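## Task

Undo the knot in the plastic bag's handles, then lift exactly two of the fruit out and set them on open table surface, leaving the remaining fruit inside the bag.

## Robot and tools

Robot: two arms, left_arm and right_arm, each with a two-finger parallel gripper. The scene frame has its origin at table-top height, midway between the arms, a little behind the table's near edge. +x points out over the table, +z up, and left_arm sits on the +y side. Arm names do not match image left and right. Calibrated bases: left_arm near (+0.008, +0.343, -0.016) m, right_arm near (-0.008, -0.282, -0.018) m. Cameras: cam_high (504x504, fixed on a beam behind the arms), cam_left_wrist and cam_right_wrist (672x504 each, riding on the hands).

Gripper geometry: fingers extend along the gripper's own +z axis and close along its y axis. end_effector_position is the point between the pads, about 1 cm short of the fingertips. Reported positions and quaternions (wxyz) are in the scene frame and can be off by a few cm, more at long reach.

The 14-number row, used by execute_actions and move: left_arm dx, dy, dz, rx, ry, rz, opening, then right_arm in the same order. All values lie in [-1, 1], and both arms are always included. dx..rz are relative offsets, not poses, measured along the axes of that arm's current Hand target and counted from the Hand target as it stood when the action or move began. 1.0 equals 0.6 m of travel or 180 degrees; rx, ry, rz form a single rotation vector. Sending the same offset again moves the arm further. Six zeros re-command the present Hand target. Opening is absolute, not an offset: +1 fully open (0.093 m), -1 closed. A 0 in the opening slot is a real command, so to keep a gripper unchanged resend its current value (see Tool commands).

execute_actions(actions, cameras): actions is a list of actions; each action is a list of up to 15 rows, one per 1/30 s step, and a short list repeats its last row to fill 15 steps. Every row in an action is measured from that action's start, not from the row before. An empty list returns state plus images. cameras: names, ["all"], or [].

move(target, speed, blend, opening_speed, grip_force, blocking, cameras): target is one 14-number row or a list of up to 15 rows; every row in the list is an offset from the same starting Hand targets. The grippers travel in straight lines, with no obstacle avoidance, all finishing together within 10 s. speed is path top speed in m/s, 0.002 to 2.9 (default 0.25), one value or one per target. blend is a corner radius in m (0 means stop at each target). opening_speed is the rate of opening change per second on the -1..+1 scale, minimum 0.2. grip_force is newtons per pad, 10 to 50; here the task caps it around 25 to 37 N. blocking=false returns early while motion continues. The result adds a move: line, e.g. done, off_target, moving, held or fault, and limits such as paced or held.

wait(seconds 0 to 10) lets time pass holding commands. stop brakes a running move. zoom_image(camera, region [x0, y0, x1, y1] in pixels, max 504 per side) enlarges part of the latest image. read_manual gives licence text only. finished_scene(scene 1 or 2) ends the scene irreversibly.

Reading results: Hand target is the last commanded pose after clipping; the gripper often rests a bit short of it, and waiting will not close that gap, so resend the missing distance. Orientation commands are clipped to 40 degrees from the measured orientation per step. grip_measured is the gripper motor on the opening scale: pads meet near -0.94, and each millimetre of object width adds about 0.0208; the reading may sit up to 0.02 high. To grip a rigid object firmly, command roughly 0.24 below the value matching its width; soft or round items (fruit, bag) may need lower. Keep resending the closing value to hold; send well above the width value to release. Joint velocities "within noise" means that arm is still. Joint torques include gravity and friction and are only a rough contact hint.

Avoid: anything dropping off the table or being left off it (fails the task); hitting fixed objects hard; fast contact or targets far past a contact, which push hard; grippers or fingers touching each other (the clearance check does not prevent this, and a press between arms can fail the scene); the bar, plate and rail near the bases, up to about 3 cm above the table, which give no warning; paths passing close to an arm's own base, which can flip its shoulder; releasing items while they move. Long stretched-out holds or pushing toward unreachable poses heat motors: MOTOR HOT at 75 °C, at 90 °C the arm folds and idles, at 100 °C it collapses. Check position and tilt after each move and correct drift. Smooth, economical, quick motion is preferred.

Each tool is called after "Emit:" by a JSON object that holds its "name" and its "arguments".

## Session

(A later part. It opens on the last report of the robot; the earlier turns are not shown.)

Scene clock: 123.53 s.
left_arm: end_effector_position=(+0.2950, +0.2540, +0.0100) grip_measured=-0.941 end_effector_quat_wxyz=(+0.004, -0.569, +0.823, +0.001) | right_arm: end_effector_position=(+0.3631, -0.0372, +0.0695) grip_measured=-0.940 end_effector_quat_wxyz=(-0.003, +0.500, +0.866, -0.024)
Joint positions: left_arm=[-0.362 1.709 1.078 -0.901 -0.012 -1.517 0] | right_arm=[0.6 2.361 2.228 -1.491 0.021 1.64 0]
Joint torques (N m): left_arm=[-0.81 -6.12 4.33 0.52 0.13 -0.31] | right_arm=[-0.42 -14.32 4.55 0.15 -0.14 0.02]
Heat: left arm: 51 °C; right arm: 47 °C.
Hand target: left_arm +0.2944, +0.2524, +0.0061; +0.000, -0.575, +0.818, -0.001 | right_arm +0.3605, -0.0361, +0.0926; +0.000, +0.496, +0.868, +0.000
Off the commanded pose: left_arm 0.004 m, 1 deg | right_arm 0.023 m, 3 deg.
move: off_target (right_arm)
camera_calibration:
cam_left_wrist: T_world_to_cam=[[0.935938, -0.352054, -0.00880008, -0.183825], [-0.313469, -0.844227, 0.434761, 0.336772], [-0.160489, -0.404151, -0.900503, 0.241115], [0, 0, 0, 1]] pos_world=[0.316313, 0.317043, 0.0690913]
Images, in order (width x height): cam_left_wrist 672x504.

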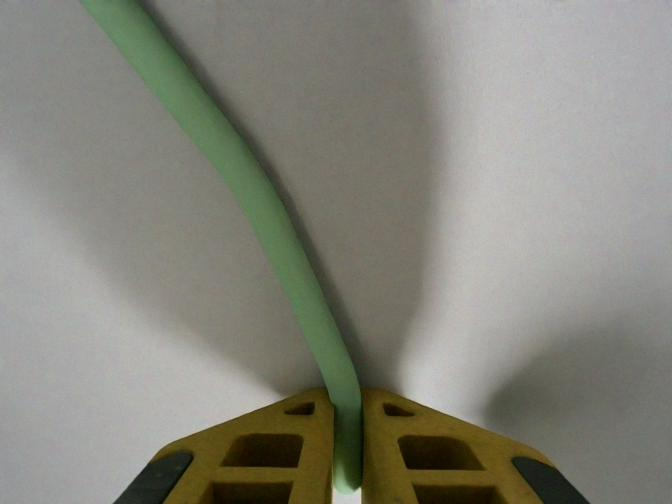

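Emit:
{"name": "move", "arguments": {"target": [[0.108,0.1025,-0.06,0,0,0,-1,0,0,0,0,0,0,-1]], "speed": 0.08, "cameras": ["cam_left_wrist","cam_high"]}}

Emit:
{"name": "zoom_image", "arguments": {"camera": "cam_high", "region": [200, 130, 350, 300]}}

Scene clock: 125.70 s.
left_arm: end_effector_position=(+0.2213, +0.2120, +0.0351) grip_measured=-0.941 end_effector_quat_wxyz=(+0.003, -0.571, +0.821, +0.001) | right_arm: end_effector_position=(+0.3631, -0.0372, +0.0695) grip_measured=-0.940 end_effector_quat_wxyz=(-0.003, +0.500, +0.866, -0.024)
Joint positions: left_arm=[-0.623 1.491 0.949 -0.995 -0.021 -1.783 0] | right_arm=[0.6 2.361 2.228 -1.491 0.021 1.64 0]
Joint torques (N m): left_arm=[-0.84 -7.99 4.96 0.07 0.11 -0.3] | right_arm=[-0.34 -14.22 4.52 0.14 -0.17 0.02]
Heat: left arm: 50 °C; right arm: 48 °C.
Hand target: left_arm +0.2146, +0.2122, +0.0420; +0.000, -0.575, +0.818, -0.001 | right_arm +0.3605, -0.0361, +0.0926; +0.000, +0.496, +0.868, +0.000
Off the commanded pose: left_arm 0.010 m, 1 deg | right_arm 0.023 m, 3 deg.
move: off_target (right_arm)
camera_calibration:
cam_left_wrist: T_world_to_cam=[[0.937916, -0.346736, -0.00933328, -0.131002], [-0.30842, -0.845979, 0.434967, 0.266528], [-0.158715, -0.405084, -0.900398, 0.234724], [0, 0, 0, 1]] pos_world=[0.242326, 0.275137, 0.094192]
Images, in order (width x height): cam_high 504x504, cam_left_wrist 672x504.

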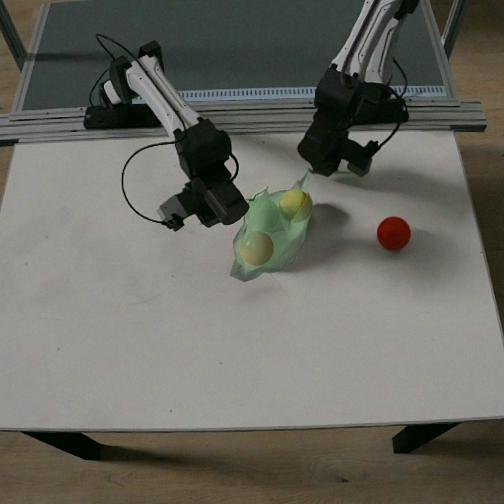

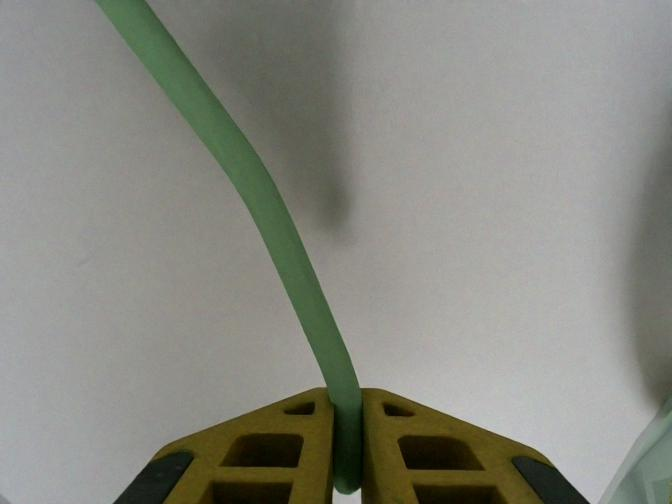

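Scaled by 2.965 from the camera's 504x504 image, which has a finer 720x720 frame.

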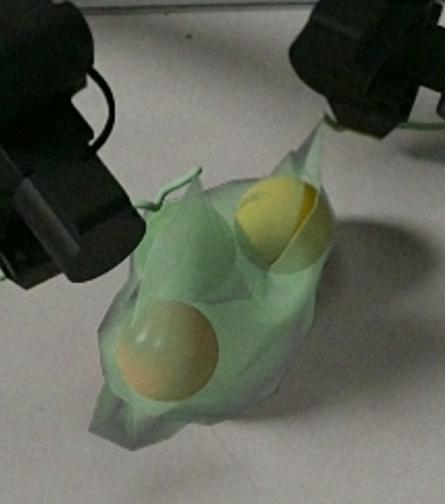

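Emit:
{"name": "move", "arguments": {"target": [[0,0,0.02,0,0,0,-1,0,0,0,0,0,0,-1],[0,0,0.02,0,0,0,-0.4,0,0,0,0,0,0,-1],[0,0,-0.33,0,0,0,0.8,0,0,0,0,0,0,-1]], "speed": 0.15}}

Emit:
{"name": "move", "arguments": {"target": [0.0,-0.18,0,0,0,0,0.8,0,0,0,0,0,0,-1], "speed": 0.2, "cameras": ["cam_left_wrist","cam_high"]}}

Emit:
{"name": "zoom_image", "arguments": {"camera": "cam_high", "region": [200, 130, 350, 300]}}

Scene clock: 130.63 s.
left_arm: end_effector_position=(+0.2216, +0.2116, +0.2313) grip_measured=+0.798 end_effector_quat_wxyz=(+0.047, -0.567, +0.815, -0.108) | right_arm: end_effector_position=(+0.3631, -0.0372, +0.0695) grip_measured=-0.940 end_effector_quat_wxyz=(-0.003, +0.500, +0.866, -0.024)
Joint positions: left_arm=[-0.635 1.324 1.578 -1.555 -0.021 -1.791 0.083] | right_arm=[0.6 2.361 2.228 -1.491 0.021 1.64 0]
Joint torques (N m): left_arm=[-1.1 -4.52 7.16 0.53 0.11 -0.3] | right_arm=[-0.46 -14.31 4.49 0.14 -0.1 -0.01]
Motor temperatures (°C): left_arm=[26 49 45 35 25 26 30] | right_arm=[25 49 38 40 27 24 27]
Heat: left arm: 49 °C; right arm: 49 °C.
Hand target: left_arm +0.2145, +0.2123, +0.2400; +0.000, -0.575, +0.818, -0.001 | right_arm +0.3605, -0.0361, +0.0926; +0.000, +0.496, +0.868, +0.000
Off the commanded pose: left_arm 0.011 m, 14 deg | right_arm 0.023 m, 3 deg.
joint sent to its limit (left arm) — joint 4 (wrist pitch), lower limit. The joint targets are off in orientation, not in position.
move: off_target (left_arm, right_arm); target 3's new opening was sent with left_arm's hand 0.011 m and 14 deg from that target

Scene clock: 132.03 s.
left_arm: end_effector_position=(+0.3182, +0.1759, +0.2292) grip_measured=+0.798 end_effector_quat_wxyz=(+0.049, -0.580, +0.807, -0.095) | right_arm: end_effector_position=(+0.3631, -0.0372, +0.0695) grip_measured=-0.940 end_effector_quat_wxyz=(-0.003, +0.500, +0.866, -0.024)
Joint positions: left_arm=[-0.567 1.726 1.971 -1.567 -0.021 -1.756 0.083] | right_arm=[0.6 2.361 2.228 -1.491 0.021 1.64 0]
Joint torques (N m): left_arm=[-0.02 -7.95 7.73 0.62 0.16 0.2] | right_arm=[-0.44 -14.27 4.4 0.11 -0.14 0.03]
Heat: left arm: 49 °C; right arm: 49 °C.
Hand target: left_arm +0.3161, +0.1759, +0.2401; +0.000, -0.575, +0.818, -0.001 | right_arm +0.3605, -0.0361, +0.0926; +0.000, +0.496, +0.868, +0.000
Off the commanded pose: left_arm 0.011 m, 12 deg | right_arm 0.023 m, 3 deg.
joint sent to its limit (left arm) — joint 4 (wrist pitch), lower limit. The joint targets are off in position and orientation.
move: off_target (left_arm, right_arm)
camera_calibration:
cam_left_wrist: T_world_to_cam=[[0.930373, -0.307761, 0.19922, -0.284771], [-0.366092, -0.808875, 0.460106, 0.187472], [0.0195419, -0.501004, -0.865225, 0.36236], [0, 0, 0, 1]] pos_world=[0.326494, 0.245544, 0.283998]
Images, in order (width x height): cam_high 504x504, cam_left_wrist 672x504.

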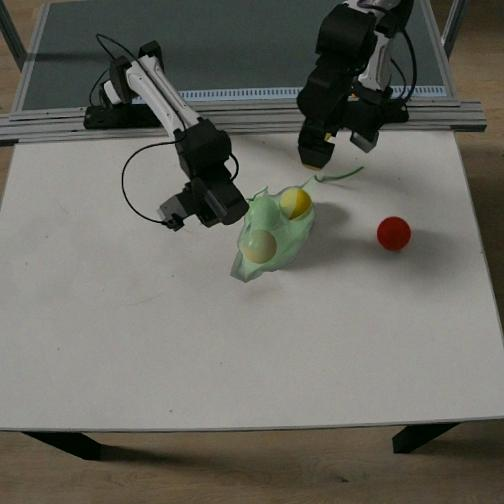

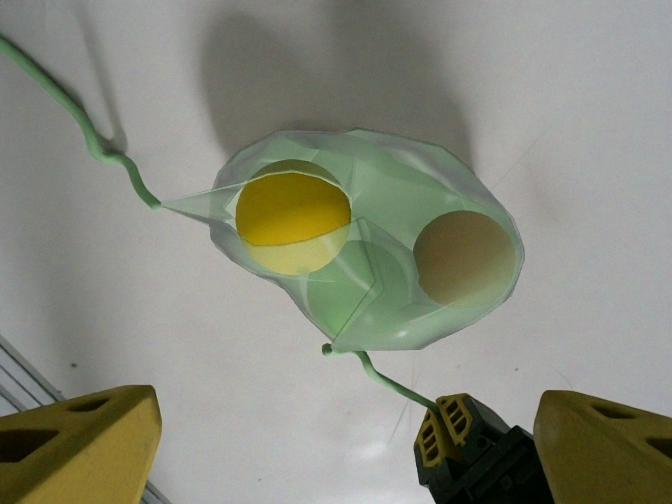

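Scaled by 2.965 from the camera's 504x504 image, which has a finer 720x720 frame.

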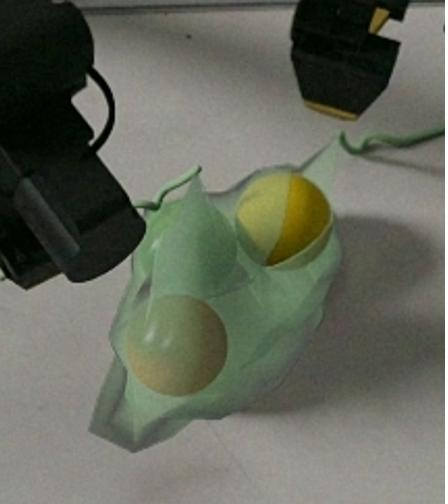

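Emit:
{"name": "move", "arguments": {"target": [0.052,-0.019,0.19,0,0,0,0.75,0,0,0,0,0,0,-1], "speed": 0.15, "cameras": ["cam_left_wrist"]}}

Scene clock: 133.73 s.
left_arm: end_effector_position=(+0.3137, +0.1498, +0.1212) grip_measured=+0.752 end_effector_quat_wxyz=(-0.004, -0.571, +0.821, +0.018) | right_arm: end_effector_position=(+0.3631, -0.0372, +0.0695) grip_measured=-0.940 end_effector_quat_wxyz=(-0.003, +0.500, +0.866, -0.024)
Joint positions: left_arm=[-0.633 1.907 1.78 -1.449 -0.021 -1.795 0.081] | right_arm=[0.6 2.361 2.228 -1.491 0.021 1.64 0]
Joint torques (N m): left_arm=[-1.03 -10.09 5.64 0.45 0.14 -0.35] | right_arm=[-0.34 -14.31 4.44 0.09 -0.17 0.04]
Heat: left arm: 49 °C; right arm: 50 °C.
Hand target: left_arm +0.3164, +0.1425, +0.1262; +0.000, -0.575, +0.818, -0.001 | right_arm +0.3605, -0.0361, +0.0926; +0.000, +0.496, +0.868, +0.000
Off the commanded pose: left_arm 0.009 m, 2 deg | right_arm 0.023 m, 3 deg.
move: off_target (right_arm)
camera_calibration:
cam_left_wrist: T_world_to_cam=[[0.937055, -0.346029, -0.0468128, -0.233736], [-0.294373, -0.854948, 0.427093, 0.202909], [-0.187809, -0.38643, -0.902995, 0.308396], [0, 0, 0, 1]] pos_world=[0.336674, 0.21177, 0.180877]
Images, in order (width x height): cam_left_wrist 672x504.

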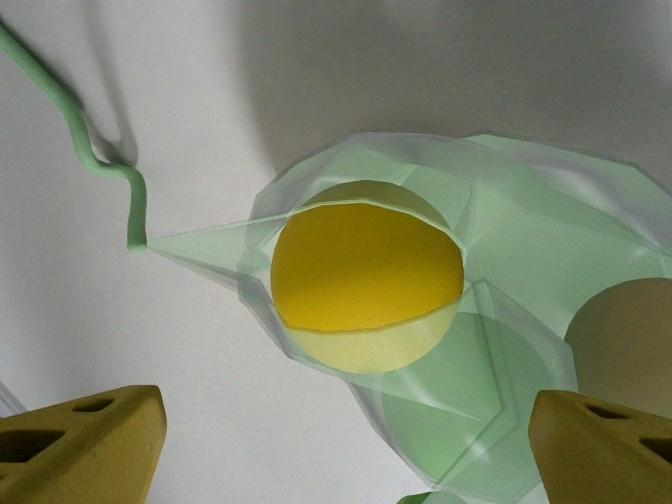

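Emit:
{"name": "move", "arguments": {"target": [[0.014,-0.005,0.123,0,0,0,0.75,0,0,0,0,0,0,-1],[0.014,-0.005,0.123,0,0,0,0.0,0,0,0,0,0,0,-1]], "speed": 0.09, "opening_speed": 0.6, "cameras": ["cam_left_wrist"]}}

Scene clock: 140.37 s.
left_arm: end_effector_position=(+0.3147, +0.1413, +0.0508) grip_measured=+0.263 end_effector_quat_wxyz=(-0.002, -0.572, +0.820, +0.013) | right_arm: end_effector_position=(+0.3631, -0.0372, +0.0695) grip_measured=-0.940 end_effector_quat_wxyz=(-0.003, +0.500, +0.866, -0.024)
Joint positions: left_arm=[-0.649 1.933 1.536 -1.168 -0.021 -1.813 0.058] | right_arm=[0.6 2.361 2.228 -1.491 0.021 1.64 0]
Joint torques (N m): left_arm=[-1.25 -9.91 5.29 0.51 0.09 -0.32] | right_arm=[-0.35 -14.34 4.33 0.12 -0.1 0.01]
Heat: left arm: 49 °C; right arm: 51 °C.
Hand target: left_arm +0.3164, +0.1336, +0.0524; +0.000, -0.575, +0.818, +0.000 | right_arm +0.3605, -0.0361, +0.0926; +0.000, +0.496, +0.868, +0.000
Off the commanded pose: left_arm 0.008 m, 2 deg | right_arm 0.023 m, 3 deg.
move: off_target (right_arm)
camera_calibration:
cam_left_wrist: T_world_to_cam=[[0.938391, -0.343773, -0.0352593, -0.242241], [-0.296309, -0.852913, 0.429814, 0.226126], [-0.177831, -0.392886, -0.902229, 0.239424], [0, 0, 0, 1]] pos_world=[0.336897, 0.203656, 0.110282]
Images, in order (width x height): cam_left_wrist 672x504.

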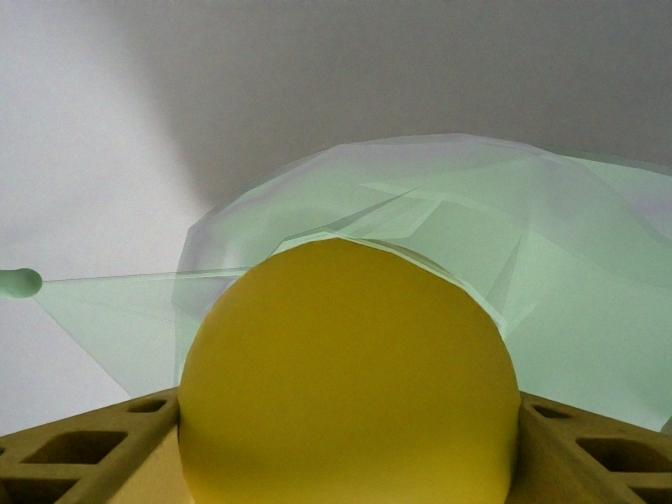

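Emit:
{"name": "move", "arguments": {"target": [[0,0,-0.08,0,0,0,-0.1,0,0,0,0,0,0,-1],[0,0,-0.25,0,0,0,-0.1,0,0,0,0,0,0,-1]], "speed": 0.08, "cameras": ["all"]}}

Scene clock: 143.60 s.
left_arm: end_effector_position=(+0.3242, +0.1345, +0.1786) grip_measured=+0.261 end_effector_quat_wxyz=(+0.017, -0.571, +0.820, -0.038) | right_arm: end_effector_position=(+0.3631, -0.0372, +0.0695) grip_measured=-0.940 end_effector_quat_wxyz=(-0.003, +0.500, +0.866, -0.024)
Joint positions: left_arm=[-0.655 1.904 2.006 -1.557 -0.021 -1.817 0.058] | right_arm=[0.6 2.361 2.228 -1.491 0.021 1.64 0]
Joint torques (N m): left_arm=[-1.17 -13.33 7.68 0.2 0.11 -0.32] | right_arm=[-0.27 -14.26 4.18 0.11 -0.16 0.03]
Heat: left arm: 49 °C; right arm: 52 °C.
Hand target: left_arm +0.3163, +0.1337, +0.2024; +0.000, -0.575, +0.818, -0.001 | right_arm +0.3605, -0.0361, +0.0926; +0.000, +0.496, +0.868, +0.000
Off the commanded pose: left_arm 0.025 m, 5 deg | right_arm 0.023 m, 3 deg.
joint sent to its limit (left arm) — joint 4 (wrist pitch), lower limit. The joint targets are off in position and orientation.
move: off_target (left_arm, right_arm)
camera_calibration:
cam_left_wrist: T_world_to_cam=[[0.936635, -0.343226, 0.0700791, -0.267254], [-0.336427, -0.825585, 0.45302, 0.173377], [-0.0976318, -0.447891, -0.888742, 0.332782], [0, 0, 0, 1]] pos_world=[0.341138, 0.200459, 0.235942]
cam_right_wrist: T_world_to_cam=[[-0.860825, -0.507789, 0.033639, 0.289168], [-0.452468, 0.793947, 0.406105, 0.203246], [-0.232923, 0.334364, -0.913207, 0.248501], [0, 0, 0, 1]] pos_world=[0.398767, -0.0976199, 0.134666]

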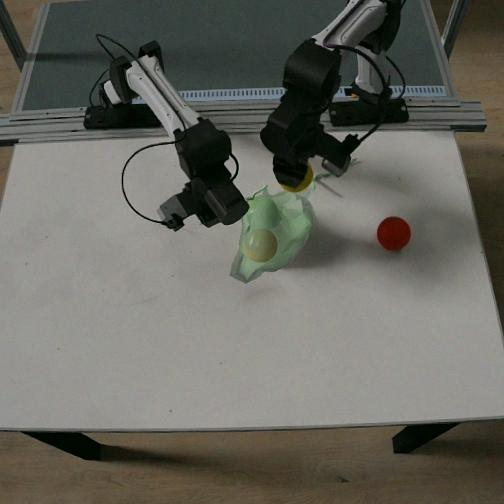

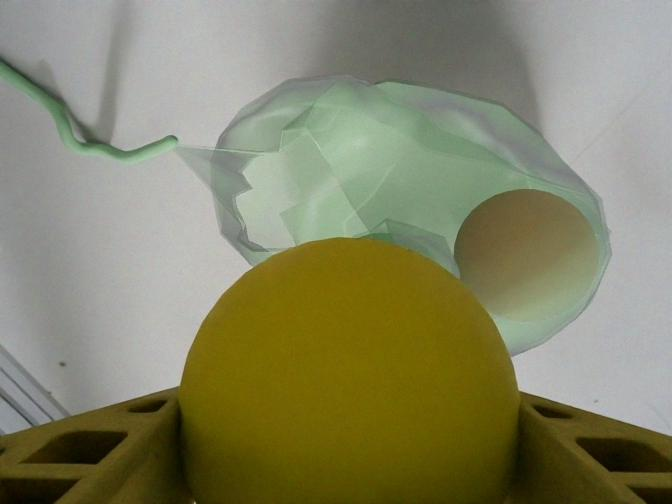

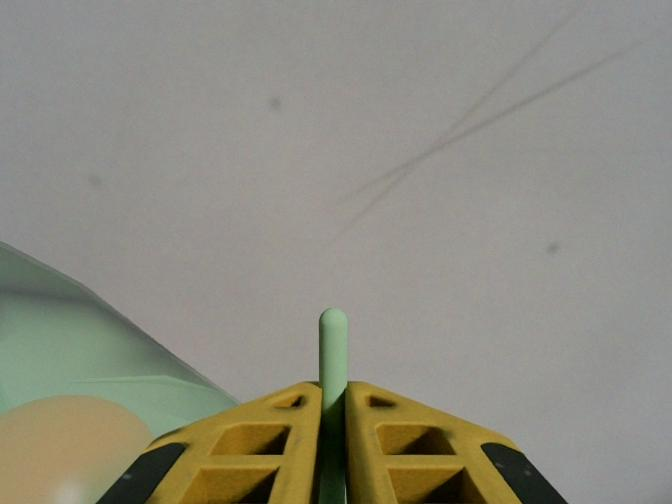

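Emit:
{"name": "move", "arguments": {"target": [[-0.26,-0.225,0,0,0,0,-0.1,0,0,0,0,0,0,-1],[-0.26,-0.225,0.2,0,0,0,-0.1,0,0,0,0,0,0,-1]], "speed": 0.15, "cameras": ["cam_high"]}}

Scene clock: 147.37 s.
left_arm: end_effector_position=(+0.5011, +0.2368, +0.0767) grip_measured=+0.261 end_effector_quat_wxyz=(+0.027, -0.585, +0.810, -0.028) | right_arm: end_effector_position=(+0.3631, -0.0372, +0.0695) grip_measured=-0.940 end_effector_quat_wxyz=(-0.003, +0.500, +0.866, -0.024)
Joint positions: left_arm=[-0.268 2.527 2.633 -1.564 -0.005 -1.465 0.058] | right_arm=[0.6 2.361 2.228 -1.491 0.021 1.64 0]
Joint torques (N m): left_arm=[-0.46 -14.9 5.41 0.32 0.11 0.14] | right_arm=[-0.35 -14.28 4.34 0.11 -0.14 0.01]
Heat: left arm: 49 °C; right arm: 53 °C.
Hand target: left_arm +0.4962, +0.2348, +0.0825; +0.000, -0.575, +0.818, -0.001 | right_arm +0.3605, -0.0361, +0.0926; +0.000, +0.496, +0.868, +0.000
Off the commanded pose: left_arm 0.008 m, 5 deg | right_arm 0.023 m, 3 deg.
joint sent to its limit (left arm) — joint 4 (wrist pitch), lower limit. The joint targets are off in position and orientation.
move: off_target (left_arm, right_arm)
Images, in order (width x height): cam_high 504x504.

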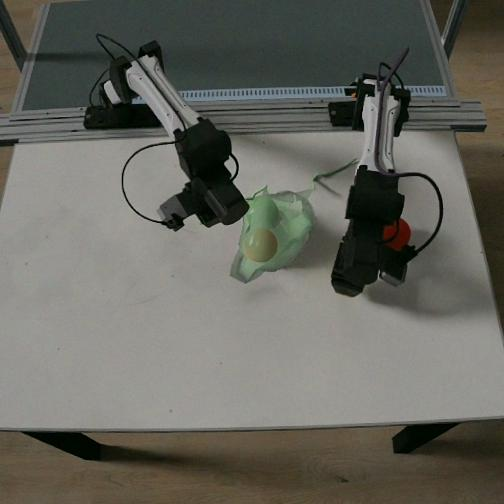

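Emit:
{"name": "move", "arguments": {"target": [0,0,0.043,0,0,0,-0.1,0,0,0.09,0,0,0,-1], "speed": 0.05}}

Emit:
{"name": "move", "arguments": {"target": [0,0,0.003,0,0,0,0.65,0,0,0,0,0,0,-0.3], "speed": 0.05, "opening_speed": 0.4}}

Emit:
{"name": "move", "arguments": {"target": [0,0,-0.25,0,0,0,0.8,0,0,-0.15,0,0,0,0], "speed": 0.12, "cameras": ["all"]}}

Scene clock: 149.40 s.
left_arm: end_effector_position=(+0.4993, +0.2371, +0.0510) grip_measured=+0.261 end_effector_quat_wxyz=(+0.009, -0.585, +0.811, -0.008) | right_arm: end_effector_position=(+0.3576, -0.0406, +0.0164) grip_measured=-0.940 end_effector_quat_wxyz=(-0.006, +0.500, +0.866, -0.030)
Joint positions: left_arm=[-0.268 2.581 2.633 -1.564 -0.005 -1.464 0.058] | right_arm=[0.6 2.344 1.988 -1.281 0.021 1.639 0]
Joint torques (N m): left_arm=[-0.55 -14.43 6.35 0.19 0.11 0.15] | right_arm=[-0.49 -14.13 4.46 0.25 -0.11 0.02]
Heat: left arm: 50 °C; right arm: 53 °C.
Hand target: left_arm +0.4963, +0.2348, +0.0567; +0.000, -0.575, +0.818, -0.001 | right_arm +0.3606, -0.0361, +0.0386; +0.000, +0.496, +0.868, +0.000
Off the commanded pose: left_arm 0.007 m, 2 deg | right_arm 0.023 m, 4 deg.
joint sent to its limit (left arm) — joint 4 (wrist pitch), lower limit. The joint targets are off in position, not in orientation.
move: off_target (right_arm)

Scene clock: 151.80 s.
left_arm: end_effector_position=(+0.4993, +0.2371, +0.0510) grip_measured=+0.648 end_effector_quat_wxyz=(+0.009, -0.585, +0.811, -0.008) | right_arm: end_effector_position=(+0.3577, -0.0405, +0.0164) grip_measured=-0.303 end_effector_quat_wxyz=(-0.006, +0.500, +0.866, -0.030)
Joint positions: left_arm=[-0.268 2.581 2.633 -1.564 -0.005 -1.464 0.076] | right_arm=[0.6 2.344 1.988 -1.281 0.021 1.639 0.031]
Joint torques (N m): left_arm=[-0.53 -14.11 6.52 0.21 0.09 0.15] | right_arm=[-0.51 -14.23 4.49 0.24 -0.12 0.02]
Motor temperatures (°C): left_arm=[26 51 45 34 25 26 30] | right_arm=[25 54 37 39 27 24 27]
Heat: left arm: 51 °C; right arm: 54 °C.
Hand target: left_arm +0.4963, +0.2348, +0.0549; +0.000, -0.575, +0.818, -0.001 | right_arm +0.3606, -0.0361, +0.0386; +0.000, +0.496, +0.868, +0.000
Off the commanded pose: left_arm 0.005 m, 2 deg | right_arm 0.023 m, 4 deg.
joint sent to its limit (left arm) — joint 4 (wrist pitch), lower limit. The joint targets are off in position, not in orientation.
move: off_target (right_arm)

Scene clock: 153.77 s.
left_arm: end_effector_position=(+0.5033, +0.2365, +0.1745) grip_measured=+0.798 end_effector_quat_wxyz=(+0.102, -0.579, +0.801, -0.111) | right_arm: end_effector_position=(+0.3620, -0.0380, +0.1001) grip_measured=-0.003 end_effector_quat_wxyz=(+0.007, +0.500, +0.866, -0.005)
Joint positions: left_arm=[-0.268 2.355 2.687 -1.564 -0.005 -1.464 0.083] | right_arm=[0.6 2.32 2.281 -1.542 0.021 1.639 0.045]
Joint torques (N m): left_arm=[-0.58 -17.46 7.21 0.78 0.13 0.14] | right_arm=[-0.32 -13.78 6.76 0.09 -0.13 0.05]
Heat: left arm: 52 °C; right arm: 54 °C.
Hand target: left_arm +0.4961, +0.2349, +0.2049; +0.000, -0.575, +0.818, -0.001 | right_arm +0.3605, -0.0361, +0.1286; +0.000, +0.496, +0.868, +0.000
Off the commanded pose: left_arm 0.031 m, 17 deg | right_arm 0.029 m, 1 deg.
joint sent to its limit (left arm) — joint 4 (wrist pitch), lower limit. The joint targets are off in position and orientation.
joint sent to its limit (right arm) — joint 4 (wrist pitch), lower limit. The joint targets are off in position and orientation.
move: off_target (left_arm, right_arm)
camera_calibration:
cam_left_wrist: T_world_to_cam=[[0.908794, -0.304373, 0.285395, -0.43248], [-0.400398, -0.828582, 0.391322, 0.363446], [0.117365, -0.469903, -0.874881, 0.286828], [0, 0, 0, 1]] pos_world=[0.504894, 0.304291, 0.232143]
cam_right_wrist: T_world_to_cam=[[-0.860994, -0.508533, -0.00912697, 0.291158], [-0.467371, 0.78397, 0.4086, 0.195756], [-0.200631, 0.356068, -0.912668, 0.265496], [0, 0, 0, 1]] pos_world=[0.395442, -0.0999379, 0.164981]

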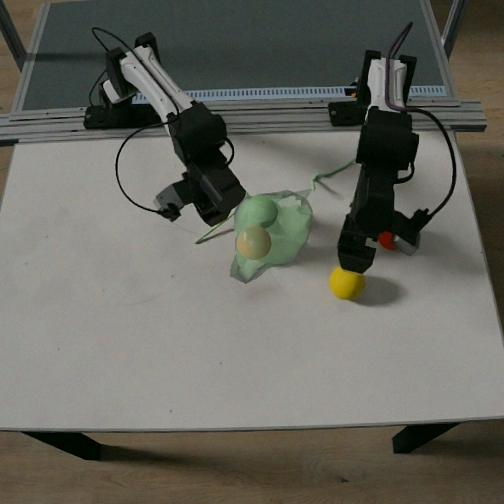

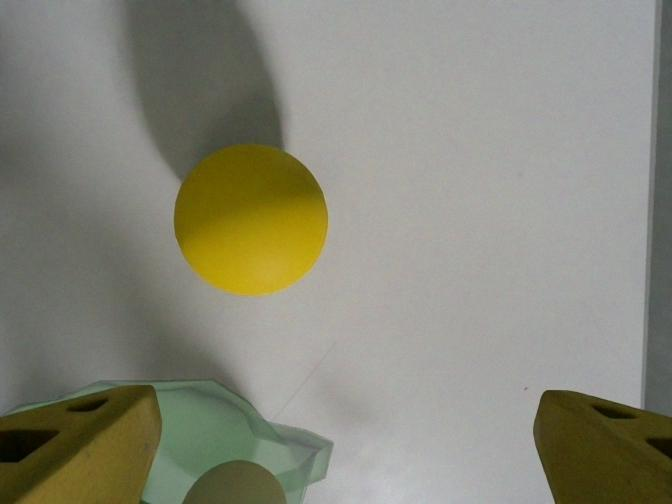

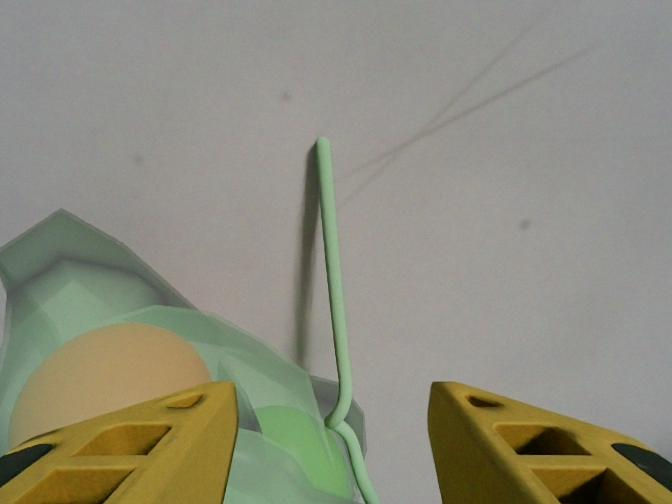

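All stable.

Emit:
{"name": "finished_scene", "arguments": {"scene": 1}}

The scene is finished: the task was done.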